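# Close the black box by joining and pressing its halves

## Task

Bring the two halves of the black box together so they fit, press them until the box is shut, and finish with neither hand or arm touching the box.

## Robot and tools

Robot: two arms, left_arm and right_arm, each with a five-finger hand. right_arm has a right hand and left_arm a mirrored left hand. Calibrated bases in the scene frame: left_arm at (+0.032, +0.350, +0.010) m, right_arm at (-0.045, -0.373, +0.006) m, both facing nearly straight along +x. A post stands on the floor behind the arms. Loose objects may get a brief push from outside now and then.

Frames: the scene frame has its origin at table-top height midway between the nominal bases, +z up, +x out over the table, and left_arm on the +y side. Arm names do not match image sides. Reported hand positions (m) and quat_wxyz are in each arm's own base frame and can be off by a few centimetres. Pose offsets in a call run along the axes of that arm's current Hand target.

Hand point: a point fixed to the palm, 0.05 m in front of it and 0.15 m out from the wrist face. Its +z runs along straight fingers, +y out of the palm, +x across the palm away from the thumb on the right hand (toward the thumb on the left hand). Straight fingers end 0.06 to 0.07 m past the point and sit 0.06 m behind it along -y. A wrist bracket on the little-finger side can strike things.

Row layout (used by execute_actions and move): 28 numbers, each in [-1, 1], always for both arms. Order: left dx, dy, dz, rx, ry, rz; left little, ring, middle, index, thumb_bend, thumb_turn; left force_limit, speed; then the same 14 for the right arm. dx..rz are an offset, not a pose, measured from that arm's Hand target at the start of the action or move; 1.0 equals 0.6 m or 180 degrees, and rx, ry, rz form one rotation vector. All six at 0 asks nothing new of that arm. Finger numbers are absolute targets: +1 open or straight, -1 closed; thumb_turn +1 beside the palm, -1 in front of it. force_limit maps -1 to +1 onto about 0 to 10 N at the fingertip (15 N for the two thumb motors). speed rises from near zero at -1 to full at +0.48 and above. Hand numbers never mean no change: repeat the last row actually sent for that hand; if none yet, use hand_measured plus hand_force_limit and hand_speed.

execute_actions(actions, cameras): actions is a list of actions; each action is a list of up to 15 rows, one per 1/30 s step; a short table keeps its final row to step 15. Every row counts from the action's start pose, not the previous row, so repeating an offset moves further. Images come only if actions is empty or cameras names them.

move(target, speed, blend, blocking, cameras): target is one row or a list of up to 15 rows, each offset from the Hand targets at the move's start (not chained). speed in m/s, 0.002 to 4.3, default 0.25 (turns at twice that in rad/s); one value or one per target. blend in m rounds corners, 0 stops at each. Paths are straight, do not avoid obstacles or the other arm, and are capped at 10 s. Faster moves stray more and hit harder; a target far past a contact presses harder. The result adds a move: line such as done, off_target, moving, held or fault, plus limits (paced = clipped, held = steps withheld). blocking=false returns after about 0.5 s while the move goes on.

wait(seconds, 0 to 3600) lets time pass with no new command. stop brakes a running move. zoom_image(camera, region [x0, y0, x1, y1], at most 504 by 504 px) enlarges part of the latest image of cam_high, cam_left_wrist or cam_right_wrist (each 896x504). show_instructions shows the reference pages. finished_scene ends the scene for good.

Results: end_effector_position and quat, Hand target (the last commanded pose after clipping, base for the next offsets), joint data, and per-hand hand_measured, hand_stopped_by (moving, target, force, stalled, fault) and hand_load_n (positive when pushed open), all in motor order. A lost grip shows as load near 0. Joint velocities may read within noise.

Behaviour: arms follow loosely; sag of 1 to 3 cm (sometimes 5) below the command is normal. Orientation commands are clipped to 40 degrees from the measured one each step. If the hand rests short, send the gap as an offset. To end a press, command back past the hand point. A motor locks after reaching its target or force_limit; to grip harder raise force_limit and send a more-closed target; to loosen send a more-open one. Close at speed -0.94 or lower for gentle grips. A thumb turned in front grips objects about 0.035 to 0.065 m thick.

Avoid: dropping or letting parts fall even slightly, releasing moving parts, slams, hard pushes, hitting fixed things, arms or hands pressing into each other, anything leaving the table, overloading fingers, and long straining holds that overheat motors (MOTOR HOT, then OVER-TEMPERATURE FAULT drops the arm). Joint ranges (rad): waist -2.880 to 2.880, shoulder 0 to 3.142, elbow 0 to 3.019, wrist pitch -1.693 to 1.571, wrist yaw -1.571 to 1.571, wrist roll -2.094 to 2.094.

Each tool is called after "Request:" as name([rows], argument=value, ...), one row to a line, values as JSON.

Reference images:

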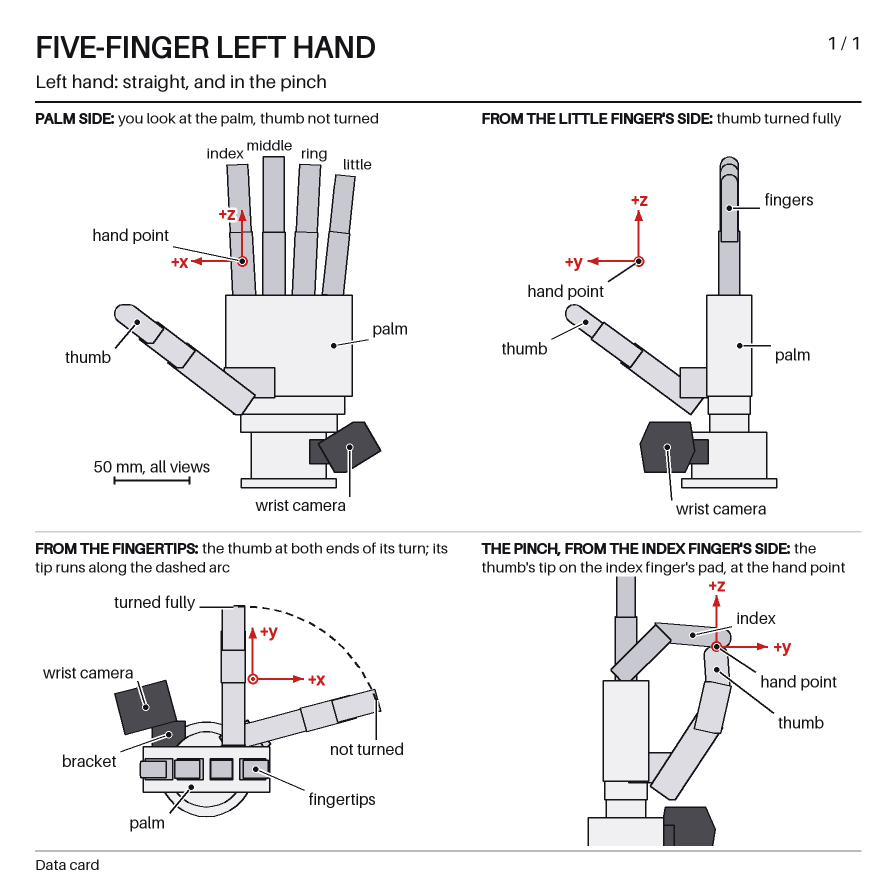

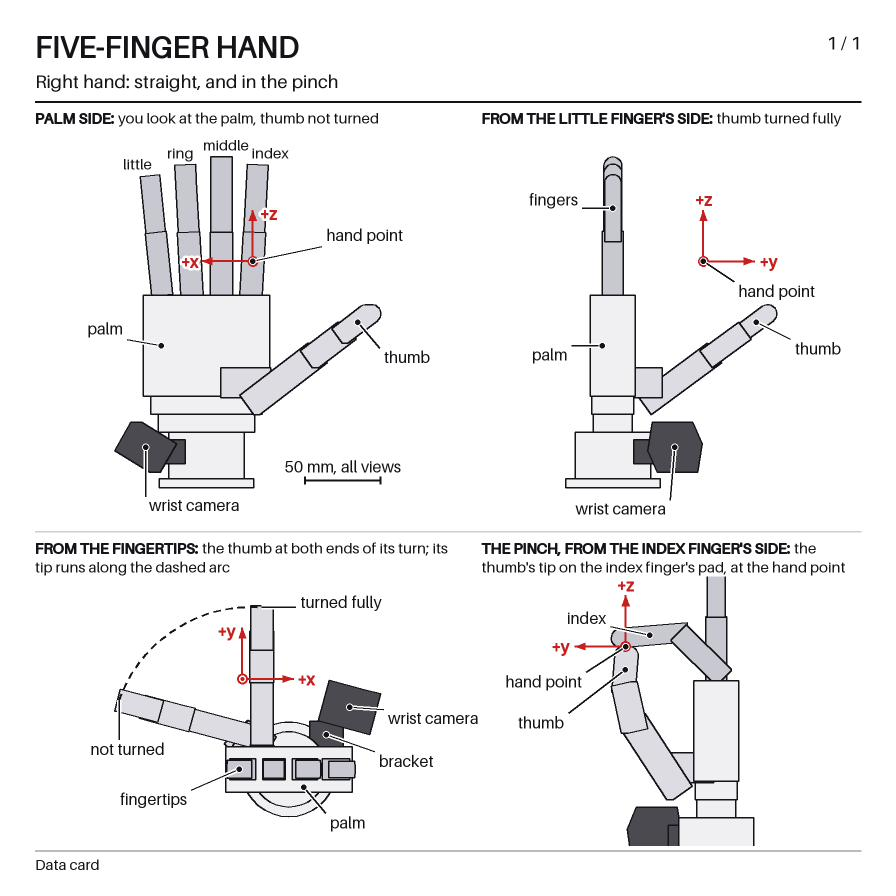

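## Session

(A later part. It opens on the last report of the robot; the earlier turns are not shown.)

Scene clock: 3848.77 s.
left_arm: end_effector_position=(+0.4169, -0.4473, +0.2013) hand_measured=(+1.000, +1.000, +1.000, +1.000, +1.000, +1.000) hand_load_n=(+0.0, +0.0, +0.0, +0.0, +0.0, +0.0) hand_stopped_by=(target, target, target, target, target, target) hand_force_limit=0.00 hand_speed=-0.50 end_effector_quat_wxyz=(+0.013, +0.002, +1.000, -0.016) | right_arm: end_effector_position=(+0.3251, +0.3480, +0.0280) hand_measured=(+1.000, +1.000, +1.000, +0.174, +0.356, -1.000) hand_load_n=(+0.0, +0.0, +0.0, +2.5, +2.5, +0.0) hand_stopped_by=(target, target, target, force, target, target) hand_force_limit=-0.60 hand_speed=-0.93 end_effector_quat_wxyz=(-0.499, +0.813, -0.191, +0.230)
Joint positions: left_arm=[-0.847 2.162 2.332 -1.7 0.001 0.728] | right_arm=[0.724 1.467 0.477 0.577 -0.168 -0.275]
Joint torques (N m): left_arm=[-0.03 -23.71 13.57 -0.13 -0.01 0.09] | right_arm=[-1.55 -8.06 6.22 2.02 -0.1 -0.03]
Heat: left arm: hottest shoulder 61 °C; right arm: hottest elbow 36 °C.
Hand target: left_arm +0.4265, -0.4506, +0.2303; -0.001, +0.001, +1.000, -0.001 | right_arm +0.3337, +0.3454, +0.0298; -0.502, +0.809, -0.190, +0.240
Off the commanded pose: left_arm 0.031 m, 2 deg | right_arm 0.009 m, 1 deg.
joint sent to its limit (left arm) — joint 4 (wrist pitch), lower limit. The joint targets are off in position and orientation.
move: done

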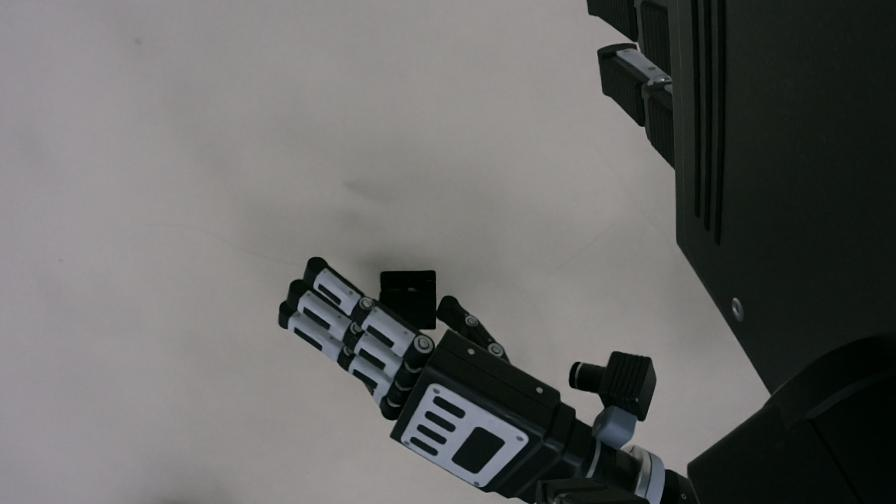

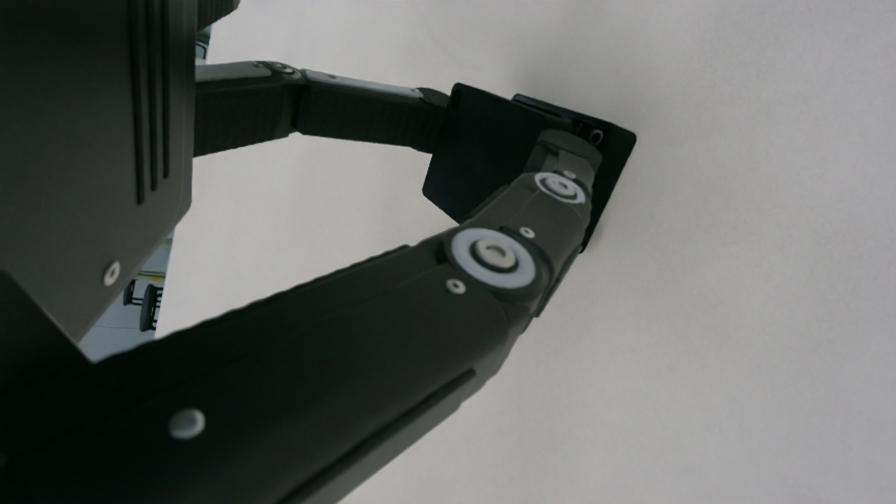

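Request:
move([
  [0,0,0,0,0,0,1,1,1,1,1,1,0,-0.5,0.0182,-0.0515,0.0221,0,0,0,1,1,1,0.03,0.355,-1,-0.6,-0.93],
  [0,0,0,0,0,0,1,1,1,1,1,1,0,-0.5,0.0008,-0.0002,0.0052,0,0,0,1,1,1,0.03,0.355,-1,-0.6,-0.93],
], speed=0.05, cameras=["cam_left_wrist","cam_right_wrist"])

Request:
zoom_image(camera="cam_left_wrist", region=[370, 262, 440, 310])

Request:
zoom_image(camera="cam_right_wrist", region=[400, 70, 650, 230])

Scene clock: 3906.93 s.
left_arm: end_effector_position=(+0.4169, -0.4473, +0.2013) hand_measured=(+1.000, +1.000, +1.000, +1.000, +1.000, +1.000) hand_load_n=(+0.0, +0.0, +0.0, -0.5, +0.0, +0.0) hand_stopped_by=(target, target, target, target, target, target) hand_force_limit=0.00 hand_speed=-0.50 end_effector_quat_wxyz=(+0.013, +0.002, +1.000, -0.016) | right_arm: end_effector_position=(+0.3284, +0.3510, +0.0304) hand_measured=(+1.000, +1.000, +1.000, +0.174, +0.356, -1.000) hand_load_n=(+0.0, +0.0, +0.0, +2.5, +2.5, +0.0) hand_stopped_by=(target, target, target, force, target, target) hand_force_limit=-0.60 hand_speed=-0.93 end_effector_quat_wxyz=(-0.501, +0.812, -0.190, +0.232)
Joint positions: left_arm=[-0.847 2.162 2.332 -1.7 0.001 0.728] | right_arm=[0.724 1.472 0.486 0.58 -0.168 -0.275]
Joint torques (N m): left_arm=[-0.26 -23.59 13.56 -0.12 -0.05 0.1] | right_arm=[-1.85 -7.94 6.31 2.14 -0.11 -0.05]
Heat: left arm: hottest shoulder 61 °C; right arm: hottest elbow 35 °C.
Hand target: left_arm +0.4265, -0.4506, +0.2303; -0.001, +0.001, +1.000, -0.001 | right_arm +0.3359, +0.3474, +0.0288; -0.502, +0.809, -0.190, +0.240
Off the commanded pose: left_arm 0.031 m, 2 deg | right_arm 0.008 m, 1 deg.
joint sent to its limit (left arm) — joint 4 (wrist pitch), lower limit. The joint targets are off in position and orientation.
move: done

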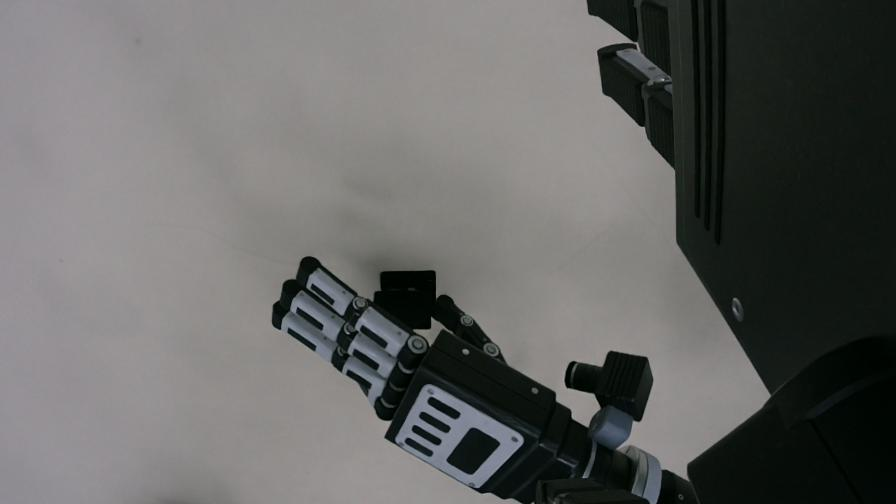

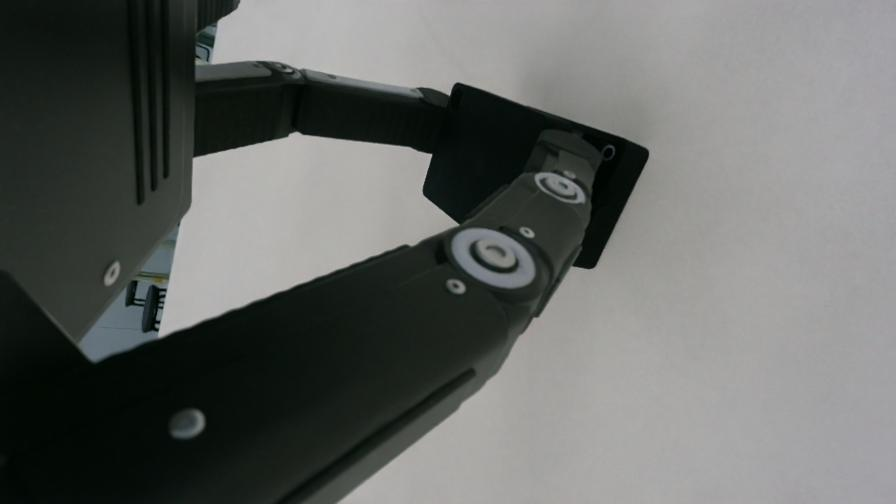

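Scaled by 7.200 from the camera's image (finer frame: 1280x720).

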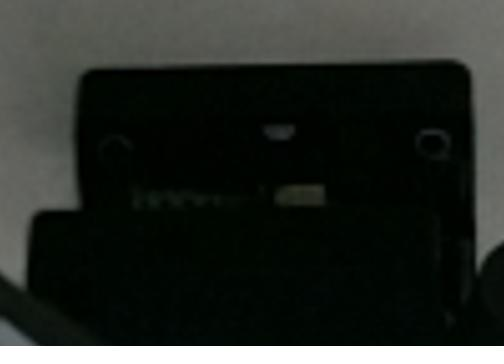

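Scaled by 2.016 from the camera's image (finer frame: 1280x720).

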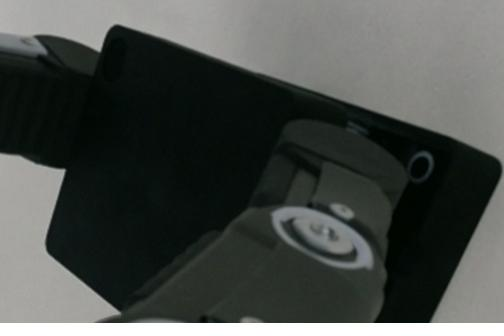

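Request:
move([
  [0,0,0,0,0,0,1,1,1,1,1,1,0,-0.5,0.0171,-0.0477,0.019,0,0,0,1,1,1,0.03,0.355,-1,-0.6,-0.93],
  [0,0,0,0,0,0,1,1,1,1,1,1,0,-0.5,-0.0014,0.003,-0.0021,0,0,0,1,1,1,0.03,0.355,-1,-0.6,-0.93],
], speed=0.05, cameras=["cam_left_wrist","cam_right_wrist"])

Request:
zoom_image(camera="cam_left_wrist", region=[370, 262, 440, 310])

Request:
zoom_image(camera="cam_right_wrist", region=[400, 70, 650, 230])

Scene clock: 3929.40 s.
left_arm: end_effector_position=(+0.4169, -0.4473, +0.2013) hand_measured=(+1.000, +1.000, +1.000, +1.000, +1.000, +1.000) hand_load_n=(+0.0, +0.0, +0.0, +0.0, +0.0, +0.0) hand_stopped_by=(target, target, target, target, target, target) hand_force_limit=0.00 hand_speed=-0.50 end_effector_quat_wxyz=(+0.013, +0.002, +1.000, -0.016) | right_arm: end_effector_position=(+0.3270, +0.3497, +0.0292) hand_measured=(+1.000, +1.000, +1.000, +0.174, +0.356, -1.000) hand_load_n=(+0.0, +0.0, -0.5, +2.5, +2.5, +0.0) hand_stopped_by=(target, target, target, force, target, target) hand_force_limit=-0.60 hand_speed=-0.93 end_effector_quat_wxyz=(-0.502, +0.811, -0.190, +0.232)
Joint positions: left_arm=[-0.847 2.162 2.332 -1.7 0.001 0.728] | right_arm=[0.724 1.472 0.48 0.586 -0.168 -0.275]
Joint torques (N m): left_arm=[-0.32 -23.82 13.53 -0.23 -0.04 0.09] | right_arm=[-1.73 -7.59 6.22 2.07 -0.08 -0.04]
Heat: left arm: hottest shoulder 61 °C; right arm: hottest elbow 36 °C.
Hand target: left_arm +0.4265, -0.4506, +0.2303; -0.001, +0.001, +1.000, -0.001 | right_arm +0.3344, +0.3462, +0.0275; -0.502, +0.809, -0.190, +0.240
Off the commanded pose: left_arm 0.031 m, 2 deg | right_arm 0.008 m, 1 deg.
joint sent to its limit (left arm) — joint 4 (wrist pitch), lower limit. The joint targets are off in position and orientation.
move: done

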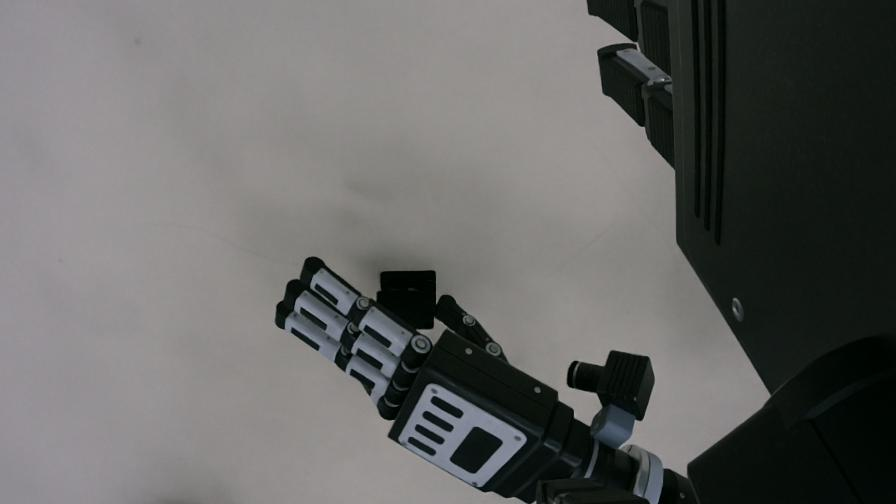

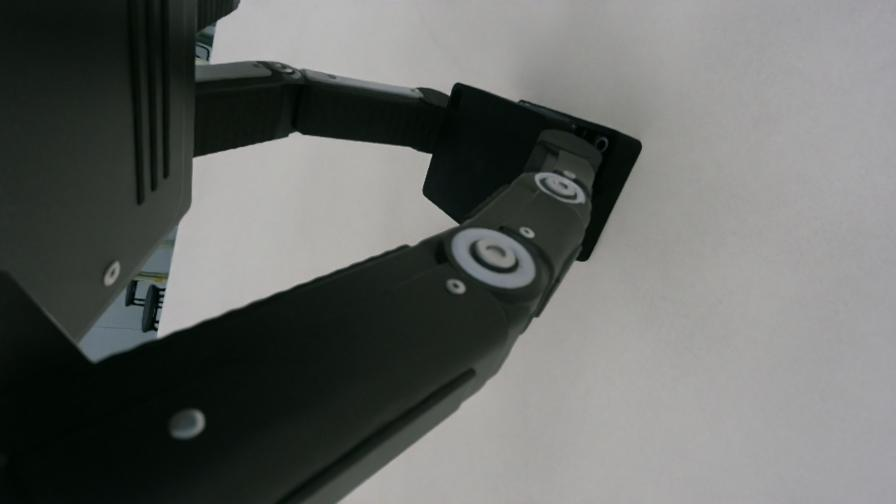

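Scaled by 7.200 from the camera's image (finer frame: 1280x720).

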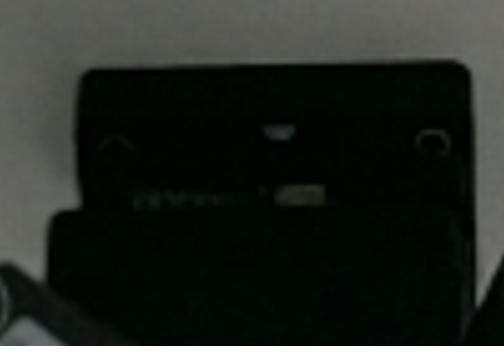

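Scaled by 2.016 from the camera's image (finer frame: 1280x720).

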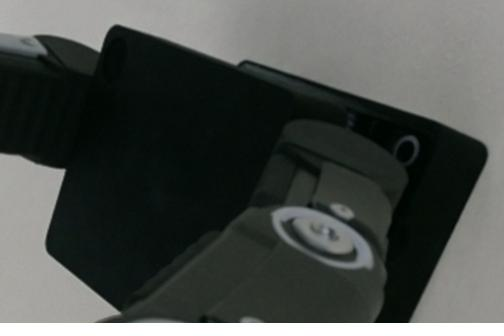

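Request:
move(target=[0,0,0,0,0,0,1,1,1,1,1,1,0,-0.5,-0.0026,0.012,0.0051,0,0,0,1,1,1,0.03,0.355,-1,-0.6,-0.93], speed=0.03, cameras=["cam_left_wrist","cam_right_wrist"])

Request:
zoom_image(camera="cam_left_wrist", region=[370, 262, 440, 310])

Request:
zoom_image(camera="cam_right_wrist", region=[400, 70, 650, 230])

Scene clock: 3964.67 s.
left_arm: end_effector_position=(+0.4169, -0.4473, +0.2013) hand_measured=(+1.000, +1.000, +1.000, +1.000, +1.000, +1.000) hand_load_n=(+0.0, +0.0, +0.0, +0.0, +0.0, +0.0) hand_stopped_by=(target, target, target, target, target, target) hand_force_limit=0.00 hand_speed=-0.50 end_effector_quat_wxyz=(+0.013, +0.002, +1.000, -0.016) | right_arm: end_effector_position=(+0.3266, +0.3493, +0.0201) hand_measured=(+1.000, +1.000, +1.000, +0.174, +0.356, -1.000) hand_load_n=(+0.0, +0.0, +0.0, +2.5, +2.5, +0.0) hand_stopped_by=(target, target, target, force, target, target) hand_force_limit=-0.60 hand_speed=-0.93 end_effector_quat_wxyz=(-0.501, +0.812, -0.191, +0.231)
Joint positions: left_arm=[-0.847 2.162 2.332 -1.7 0.001 0.728] | right_arm=[0.724 1.503 0.473 0.621 -0.168 -0.275]
Joint torques (N m): left_arm=[-0.15 -23.82 13.63 -0.14 -0.04 0.1] | right_arm=[-1.49 -8 6 2.09 -0.1 -0.06]
Heat: left arm: hottest shoulder 61 °C; right arm: hottest elbow 35 °C.
Hand target: left_arm +0.4265, -0.4506, +0.2303; -0.001, +0.001, +1.000, -0.001 | right_arm +0.3344, +0.3462, +0.0195; -0.502, +0.809, -0.190, +0.240
Off the commanded pose: left_arm 0.031 m, 2 deg | right_arm 0.008 m, 1 deg.
joint sent to its limit (left arm) — joint 4 (wrist pitch), lower limit. The joint targets are off in position and orientation.
move: done

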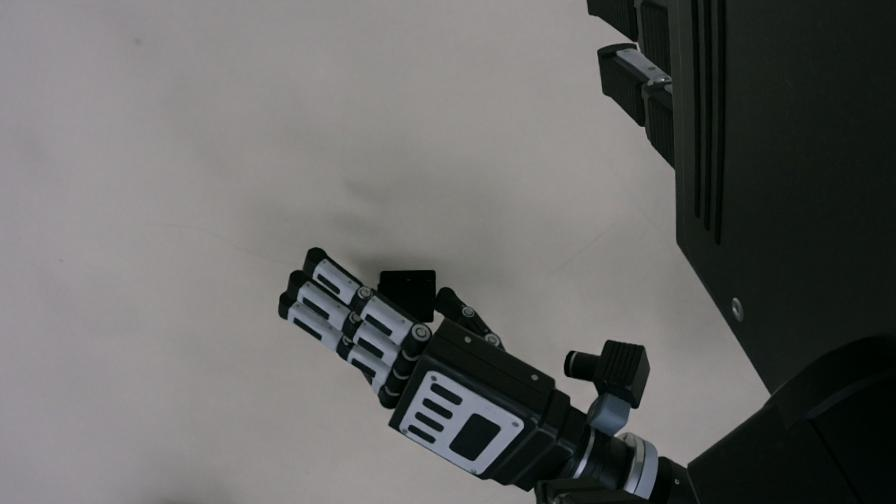

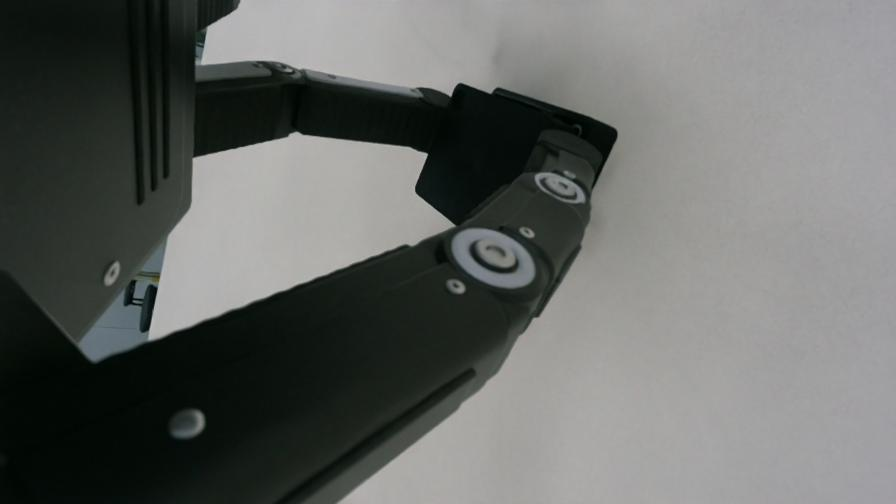

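Scaled by 7.200 from the camera's image (finer frame: 1280x720).

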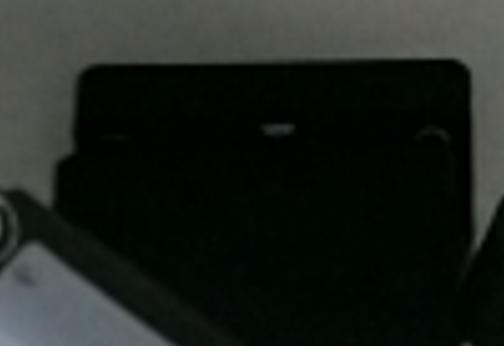

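Scaled by 2.016 from the camera's image (finer frame: 1280x720).

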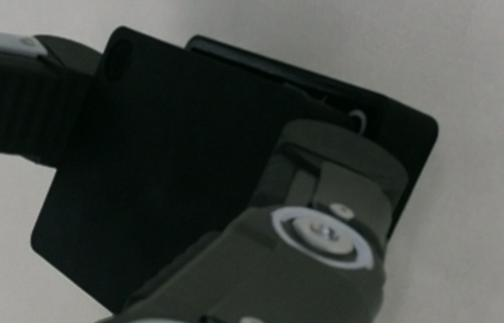

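Request:
move(target=[0,0,0,0,0,0,1,1,1,1,1,1,0,-0.5,0.0046,-0.0109,-0.0066,0,0,0,1,1,1,0.03,0.355,-1,-0.6,-0.93], speed=0.04, cameras=["cam_left_wrist","cam_right_wrist"])

Scene clock: 3989.17 s.
left_arm: end_effector_position=(+0.4169, -0.4473, +0.2013) hand_measured=(+1.000, +1.000, +1.000, +1.000, +1.000, +1.000) hand_load_n=(+0.0, +0.0, +0.0, +0.0, +0.0, +0.0) hand_stopped_by=(target, target, target, target, target, target) hand_force_limit=0.00 hand_speed=-0.50 end_effector_quat_wxyz=(+0.013, +0.002, +1.000, -0.016) | right_arm: end_effector_position=(+0.3271, +0.3487, +0.0202) hand_measured=(+1.000, +1.000, +1.000, +0.174, +0.356, -1.000) hand_load_n=(+0.0, +0.0, +0.0, +2.5, +2.5, +0.0) hand_stopped_by=(target, target, target, force, target, target) hand_force_limit=-0.60 hand_speed=-0.93 end_effector_quat_wxyz=(-0.501, +0.812, -0.191, +0.231)
Joint positions: left_arm=[-0.847 2.162 2.332 -1.7 0.001 0.728] | right_arm=[0.721 1.503 0.473 0.621 -0.172 -0.275]
Joint torques (N m): left_arm=[-0.03 -24.12 13.6 -0.06 -0.06 0.08] | right_arm=[-1.79 -10.4 6.19 0.99 -0.12 -0.05]
Heat: left arm: hottest shoulder 62 °C; right arm: hottest elbow 35 °C.
Hand target: left_arm +0.4265, -0.4506, +0.2303; -0.001, +0.001, +1.000, -0.001 | right_arm +0.3348, +0.3446, +0.0275; -0.502, +0.809, -0.190, +0.240
Off the commanded pose: left_arm 0.031 m, 2 deg | right_arm 0.011 m, 1 deg.
joint sent to its limit (left arm) — joint 4 (wrist pitch), lower limit. The joint targets are off in position and orientation.
move: off_target (right_arm)

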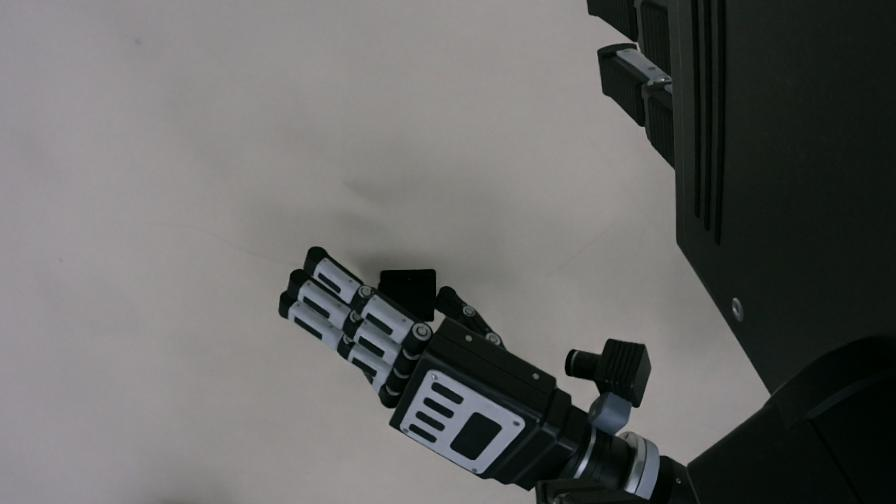

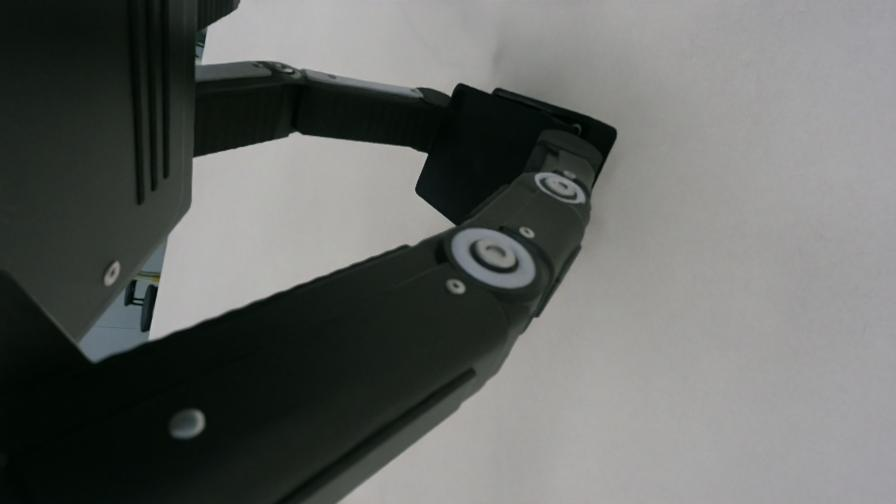

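Request:
move(target=[0,0,0,0,0,0,1,1,1,1,1,1,0,-0.5,0.0026,-0.012,-0.0051,0,0,0,1,1,1,0.03,0.355,-1,-0.6,-0.93], speed=0.08, cameras=["cam_left_wrist","cam_right_wrist"])

Request:
zoom_image(camera="cam_left_wrist", region=[370, 262, 440, 310])

Request:
zoom_image(camera="cam_right_wrist", region=[400, 70, 650, 230])

Scene clock: 3997.17 s.
left_arm: end_effector_position=(+0.4169, -0.4473, +0.2013) hand_measured=(+1.000, +1.000, +1.000, +1.000, +1.000, +1.000) hand_load_n=(+0.0, +0.0, +0.0, +0.0, -0.5, +0.0) hand_stopped_by=(target, target, target, target, target, target) hand_force_limit=0.00 hand_speed=-0.50 end_effector_quat_wxyz=(+0.013, +0.002, +1.000, -0.016) | right_arm: end_effector_position=(+0.3250, +0.3468, +0.0246) hand_measured=(+1.000, +1.000, +1.000, +0.174, +0.356, -1.000) hand_load_n=(+0.0, +0.0, +0.0, +2.5, +2.5, +0.0) hand_stopped_by=(target, target, target, force, target, target) hand_force_limit=-0.60 hand_speed=-0.93 end_effector_quat_wxyz=(-0.498, +0.814, -0.191, +0.229)
Joint positions: left_arm=[-0.847 2.162 2.332 -1.7 0.001 0.728] | right_arm=[0.721 1.477 0.473 0.586 -0.172 -0.276]
Joint torques (N m): left_arm=[-0.21 -23.59 13.67 -0.17 -0.06 0.11] | right_arm=[-1.73 -10.93 6.78 0.87 -0.11 -0.06]
Heat: left arm: hottest shoulder 62 °C; right arm: hottest elbow 35 °C.
Hand target: left_arm +0.4265, -0.4506, +0.2303; -0.001, +0.001, +1.000, -0.001 | right_arm +0.3348, +0.3446, +0.0355; -0.502, +0.809, -0.190, +0.240
Off the commanded pose: left_arm 0.031 m, 2 deg | right_arm 0.015 m, 1 deg.
joint sent to its limit (left arm) — joint 4 (wrist pitch), lower limit. The joint targets are off in position and orientation.
move: off_target (right_arm)

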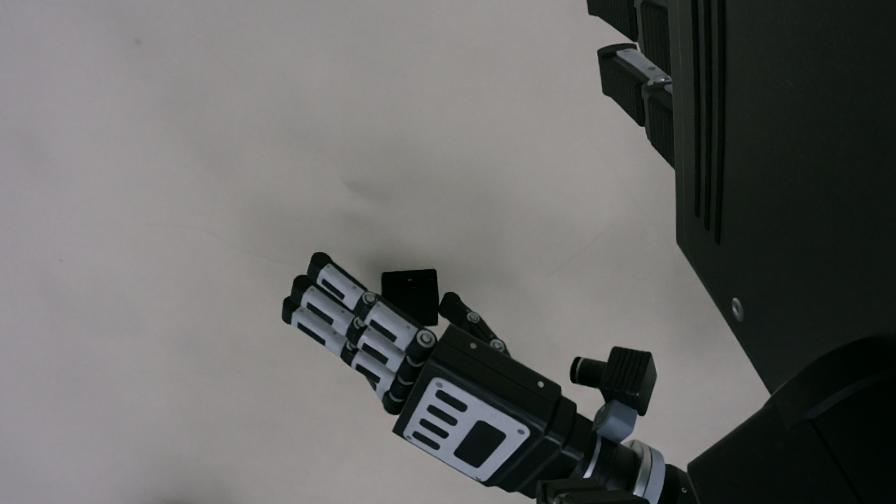

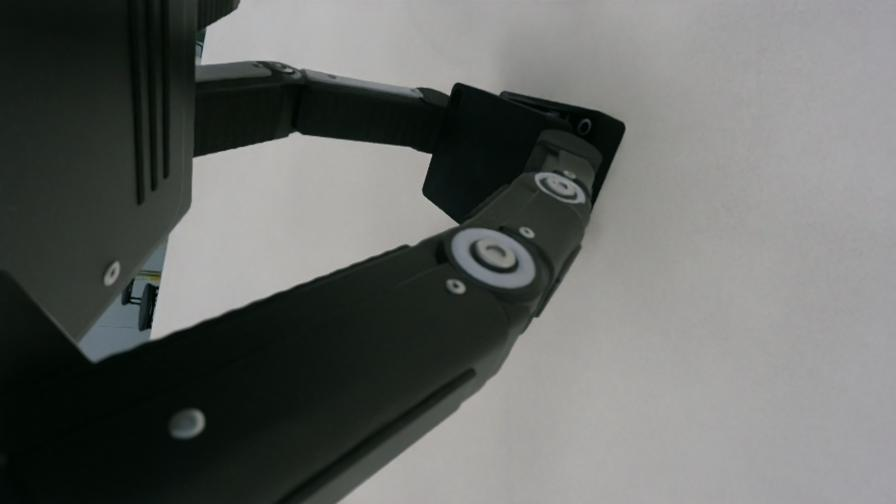

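Scaled by 7.200 from the camera's image (finer frame: 1280x720).

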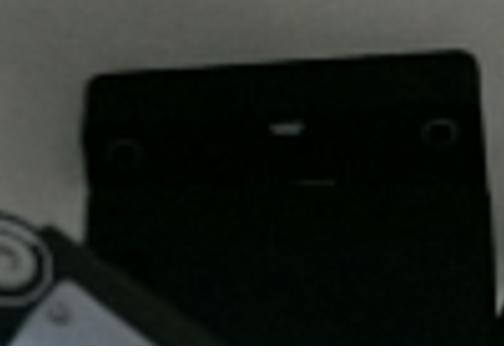

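Scaled by 2.016 from the camera's image (finer frame: 1280x720).

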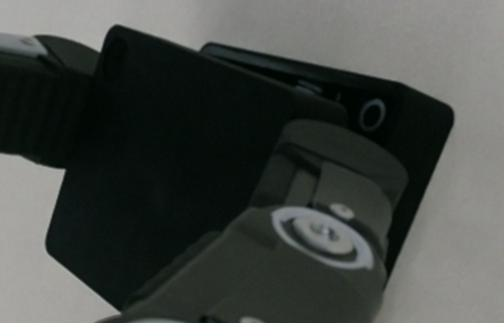

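Request:
move([
  [0,0,0,0,0,0,1,1,1,1,1,1,0,-0.5,0.0066,-0.0301,-0.0127,0,0,0,1,1,1,0.03,0.355,-1,-0.6,-0.93],
  [0,0,0,0,0,0,1,1,1,1,1,1,0,-0.5,0.0207,-0.0378,0.0129,0.0044,-0.0201,-0.0085,1,1,1,0.03,0.355,-1,-0.6,-0.93],
  [0,0,0,0,0,0,1,1,1,1,1,1,0,-0.5,0.0011,0.0155,0.0011,0.0044,-0.0201,-0.0085,1,1,1,0.03,0.355,-1,-0.6,-0.93],
], speed=[0.15,0.05,0.05], cameras=["cam_left_wrist","cam_right_wrist"])

Request:
zoom_image(camera="cam_left_wrist", region=[370, 262, 440, 310])

Request:
zoom_image(camera="cam_right_wrist", region=[400, 70, 650, 230])

Scene clock: 4053.97 s.
left_arm: end_effector_position=(+0.4169, -0.4473, +0.2013) hand_measured=(+1.000, +1.000, +1.000, +1.000, +1.000, +1.000) hand_load_n=(+0.0, +0.0, +0.0, +0.0, +0.0, +0.0) hand_stopped_by=(target, target, target, target, target, target) hand_force_limit=0.00 hand_speed=-0.50 end_effector_quat_wxyz=(+0.013, +0.002, +1.000, -0.016) | right_arm: end_effector_position=(+0.3273, +0.3433, +0.0270) hand_measured=(+1.000, +1.000, +1.000, +0.174, +0.356, -1.000) hand_load_n=(+0.0, -0.5, +0.0, +2.5, +2.5, +0.0) hand_stopped_by=(target, target, target, force, target, target) hand_force_limit=-0.60 hand_speed=-0.93 end_effector_quat_wxyz=(-0.508, +0.818, -0.163, +0.213)
Joint positions: left_arm=[-0.847 2.162 2.332 -1.7 0.001 0.728] | right_arm=[0.678 1.477 0.481 0.575 -0.273 -0.321]
Joint torques (N m): left_arm=[-0.26 -23.77 13.64 -0.18 -0.04 0.09] | right_arm=[-1.73 -7.77 6.3 2.06 -0.15 -0.06]
Heat: left arm: hottest shoulder 62 °C; right arm: hottest elbow 36 °C.
Hand target: left_arm +0.4265, -0.4506, +0.2303; -0.001, +0.001, +1.000, -0.001 | right_arm +0.3351, +0.3408, +0.0269; -0.510, +0.815, -0.161, +0.222
Off the commanded pose: left_arm 0.031 m, 2 deg | right_arm 0.008 m, 1 deg.
joint sent to its limit (left arm) — joint 4 (wrist pitch), lower limit. The joint targets are off in position and orientation.
move: done

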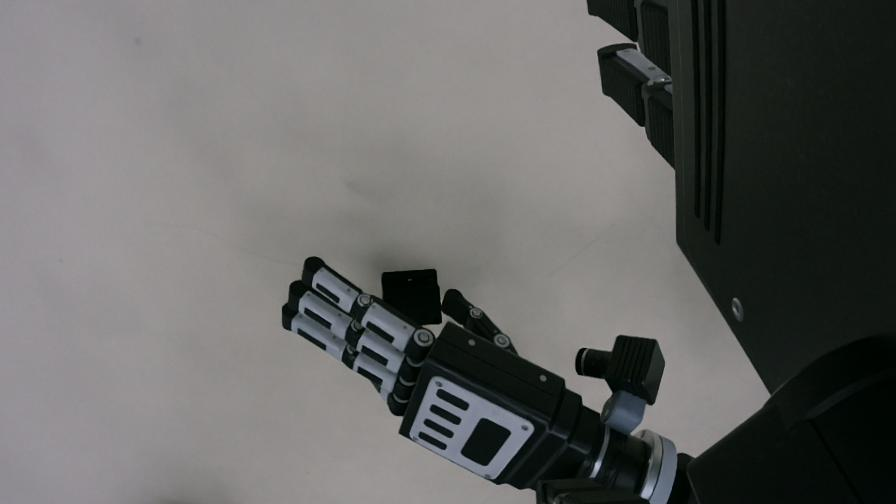

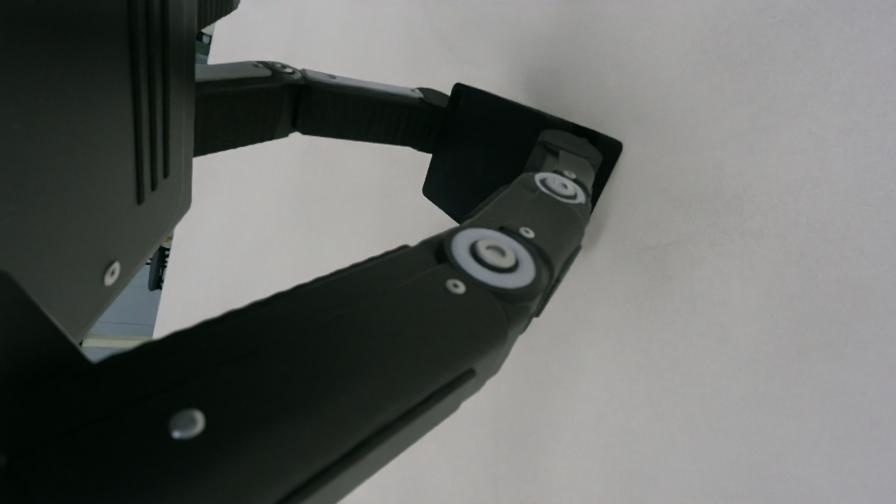

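Scaled by 7.200 from the camera's image (finer frame: 1280x720).

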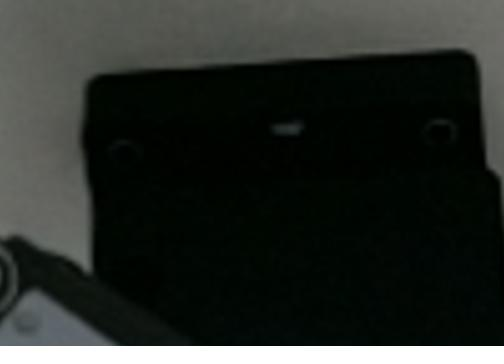

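Scaled by 2.016 from the camera's image (finer frame: 1280x720).

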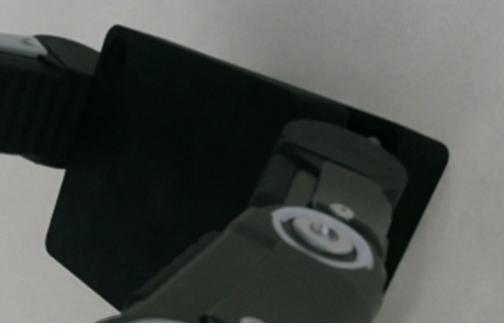

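Request:
move([
  [0,0,0,0,0,0,1,1,1,1,1,1,0,-0.5,0.0003,-0.0463,0.0226,0.0009,-0.0043,-0.0018,1,1,1,0.03,0.355,-1,-0.6,-0.93],
  [0,0,0,0,0,0,1,1,1,1,1,1,0,-0.5,-0.0028,-0.0035,0.0024,0.0009,-0.0043,-0.0018,1,1,1,0.03,0.355,-1,-0.6,-0.93],
], speed=0.05, cameras=["cam_left_wrist","cam_right_wrist"])

Request:
zoom_image(camera="cam_left_wrist", region=[370, 262, 440, 310])

Request:
zoom_image(camera="cam_right_wrist", region=[400, 70, 650, 230])

Scene clock: 4086.37 s.
left_arm: end_effector_position=(+0.4169, -0.4473, +0.2013) hand_measured=(+1.000, +1.000, +1.000, +1.000, +1.000, +1.000) hand_load_n=(+0.0, +0.0, +0.0, +0.0, +0.0, +0.0) hand_stopped_by=(target, target, target, target, target, target) hand_force_limit=0.00 hand_speed=-0.50 end_effector_quat_wxyz=(+0.013, +0.002, +1.000, -0.016) | right_arm: end_effector_position=(+0.3265, +0.3469, +0.0288) hand_measured=(+1.000, +1.000, +1.000, +0.174, +0.356, -1.000) hand_load_n=(+0.0, -0.5, +0.0, +2.5, +2.5, +0.0) hand_stopped_by=(target, target, target, force, target, target) hand_force_limit=-0.60 hand_speed=-0.93 end_effector_quat_wxyz=(-0.510, +0.819, -0.157, +0.210)
Joint positions: left_arm=[-0.847 2.162 2.332 -1.7 0.001 0.728] | right_arm=[0.681 1.477 0.489 0.568 -0.285 -0.326]
Joint torques (N m): left_arm=[-0.26 -23.77 13.65 -0.14 -0.04 0.1] | right_arm=[-1.79 -7.77 6.28 2.02 -0.15 -0.07]
Heat: left arm: hottest shoulder 62 °C; right arm: hottest elbow 35 °C.
Hand target: left_arm +0.4265, -0.4506, +0.2303; -0.001, +0.001, +1.000, -0.001 | right_arm +0.3345, +0.3436, +0.0279; -0.511, +0.817, -0.155, +0.218
Off the commanded pose: left_arm 0.031 m, 2 deg | right_arm 0.009 m, 1 deg.
joint sent to its limit (left arm) — joint 4 (wrist pitch), lower limit. The joint targets are off in position and orientation.
move: done

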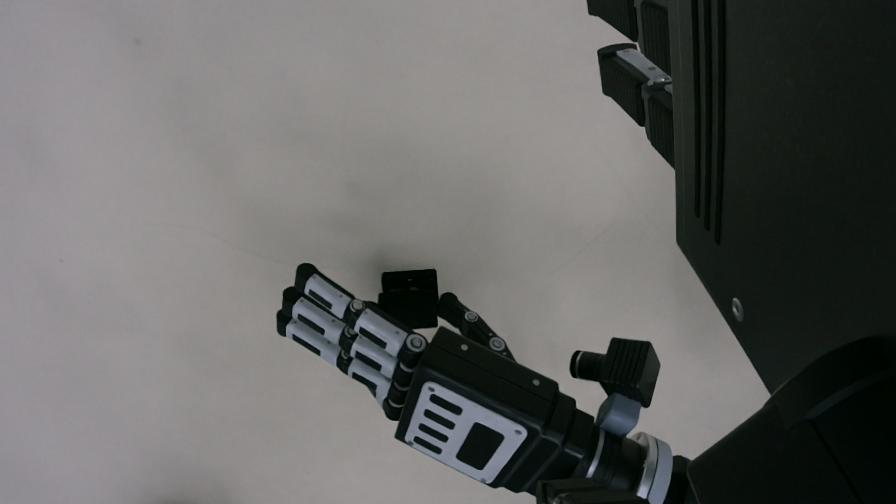

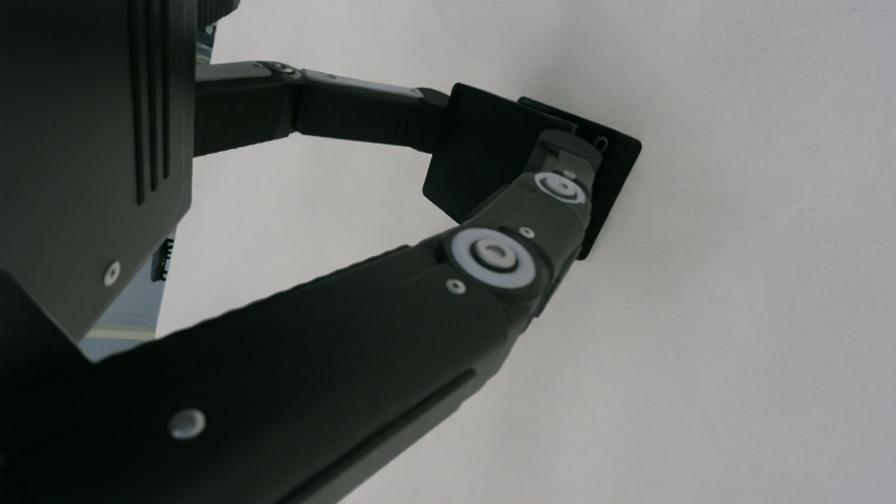

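Scaled by 7.200 from the camera's image (finer frame: 1280x720).

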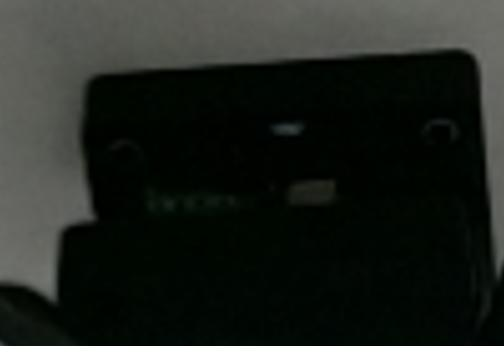

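Scaled by 2.016 from the camera's image (finer frame: 1280x720).

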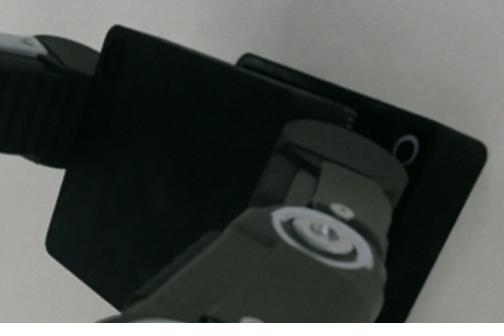

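Request:
move(target=[0,0,0,0,0,0,1,1,1,1,1,1,0,-0.5,0.0027,0.0009,-0.0008,0,0,0,1,1,1,0.03,0.355,-1,-0.6,-0.93], speed=0.03)

Scene clock: 4116.33 s.
left_arm: end_effector_position=(+0.4169, -0.4473, +0.2013) hand_measured=(+1.000, +1.000, +1.000, +1.000, +1.000, +1.000) hand_load_n=(+0.0, +0.0, +0.0, +0.0, +0.0, +0.0) hand_stopped_by=(target, target, target, target, target, target) hand_force_limit=0.00 hand_speed=-0.50 end_effector_quat_wxyz=(+0.013, +0.002, +1.000, -0.016) | right_arm: end_effector_position=(+0.3280, +0.3453, +0.0289) hand_measured=(+1.000, +1.000, +1.000, +0.174, +0.356, -1.000) hand_load_n=(+0.0, +0.0, +0.0, +2.5, +2.5, +0.0) hand_stopped_by=(target, target, target, force, target, target) hand_force_limit=-0.60 hand_speed=-0.93 end_effector_quat_wxyz=(-0.510, +0.819, -0.157, +0.210)
Joint positions: left_arm=[-0.847 2.162 2.332 -1.7 0.001 0.728] | right_arm=[0.675 1.477 0.489 0.568 -0.29 -0.328]
Joint torques (N m): left_arm=[-0.32 -24.12 13.65 -0.2 -0.03 0.1] | right_arm=[-1.79 -7.82 6.26 2.02 -0.17 -0.05]
Heat: left arm: hottest shoulder 62 °C; right arm: hottest elbow 34 °C.
Hand target: left_arm +0.4265, -0.4506, +0.2303; -0.001, +0.001, +1.000, -0.001 | right_arm +0.3356, +0.3423, +0.0279; -0.511, +0.817, -0.155, +0.218
Off the commanded pose: left_arm 0.031 m, 2 deg | right_arm 0.008 m, 1 deg.
joint sent to its limit (left arm) — joint 4 (wrist pitch), lower limit. The joint targets are off in position and orientation.
move: done

Request:
move(target=[0,0,0,0,0,0,1,1,1,1,1,1,0,-0.5,-0.0027,0.0128,0.0055,0,0,0,1,1,1,0.03,0.355,-1,-0.6,-0.93], speed=0.03, cameras=["cam_left_wrist","cam_right_wrist"])

Request:
zoom_image(camera="cam_left_wrist", region=[370, 262, 440, 310])

Request:
zoom_image(camera="cam_right_wrist", region=[400, 70, 650, 230])

Scene clock: 4127.50 s.
left_arm: end_effector_position=(+0.4169, -0.4473, +0.2013) hand_measured=(+1.000, +1.000, +1.000, +1.000, +1.000, +1.000) hand_load_n=(+0.0, +0.0, +0.0, +0.0, +0.0, +0.0) hand_stopped_by=(target, target, target, target, target, target) hand_force_limit=0.00 hand_speed=-0.50 end_effector_quat_wxyz=(+0.013, +0.002, +1.000, -0.016) | right_arm: end_effector_position=(+0.3282, +0.3455, +0.0205) hand_measured=(+1.000, +1.000, +1.000, +0.174, +0.356, -1.000) hand_load_n=(+0.0, +0.0, +0.0, +2.5, +2.5, +0.0) hand_stopped_by=(target, target, target, force, target, target) hand_force_limit=-0.60 hand_speed=-0.93 end_effector_quat_wxyz=(-0.510, +0.819, -0.157, +0.210)
Joint positions: left_arm=[-0.847 2.162 2.332 -1.7 0.001 0.728] | right_arm=[0.675 1.507 0.484 0.603 -0.29 -0.328]
Joint torques (N m): left_arm=[-0.09 -23.88 13.6 -0.18 -0.04 0.08] | right_arm=[-1.49 -7.88 6.02 2.07 -0.15 -0.07]
Heat: left arm: hottest shoulder 62 °C; right arm: hottest elbow 34 °C.
Hand target: left_arm +0.4265, -0.4506, +0.2303; -0.001, +0.001, +1.000, -0.001 | right_arm +0.3357, +0.3423, +0.0195; -0.511, +0.817, -0.155, +0.218
Off the commanded pose: left_arm 0.031 m, 2 deg | right_arm 0.008 m, 1 deg.
joint sent to its limit (left arm) — joint 4 (wrist pitch), lower limit. The joint targets are off in position and orientation.
move: done

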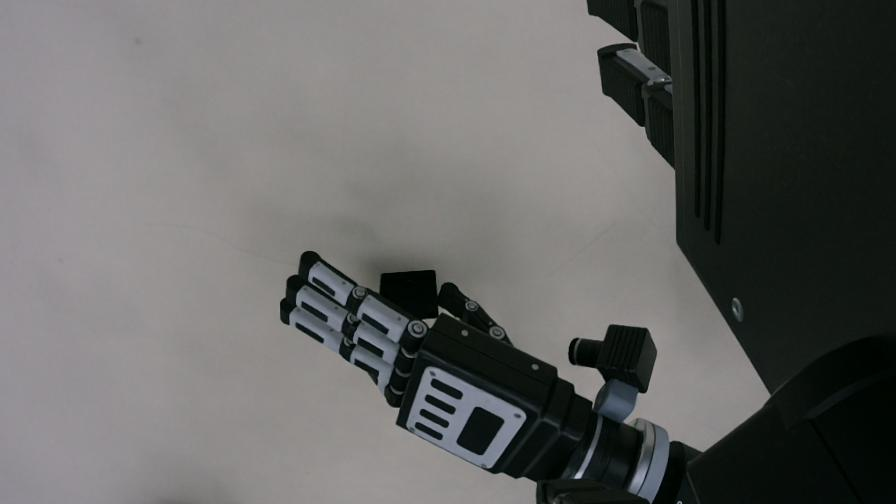

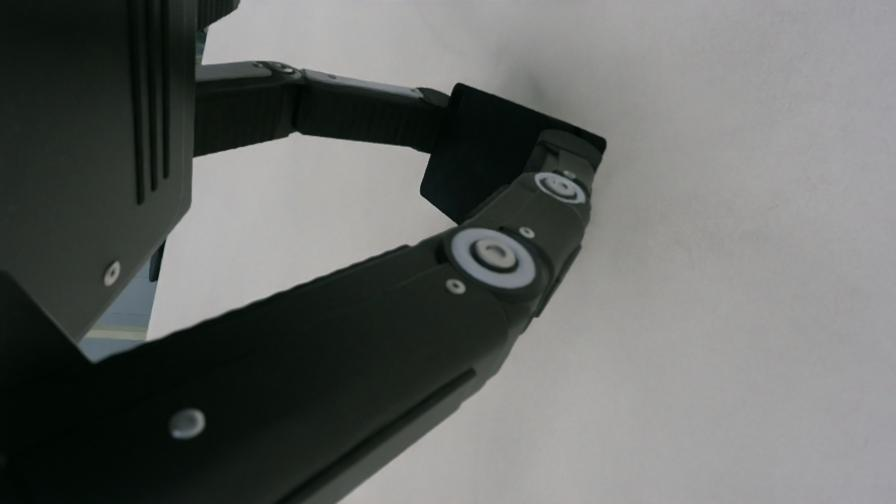

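Scaled by 7.200 from the camera's image (finer frame: 1280x720).

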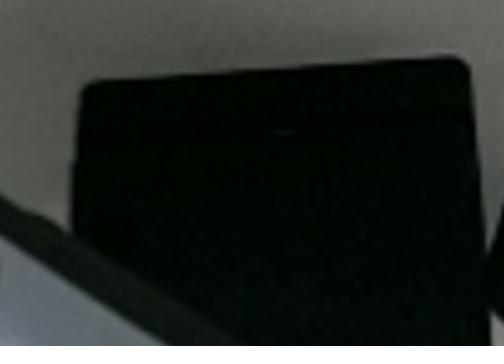

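Scaled by 2.016 from the camera's image (finer frame: 1280x720).

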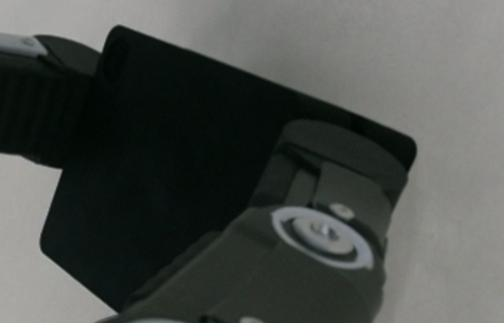

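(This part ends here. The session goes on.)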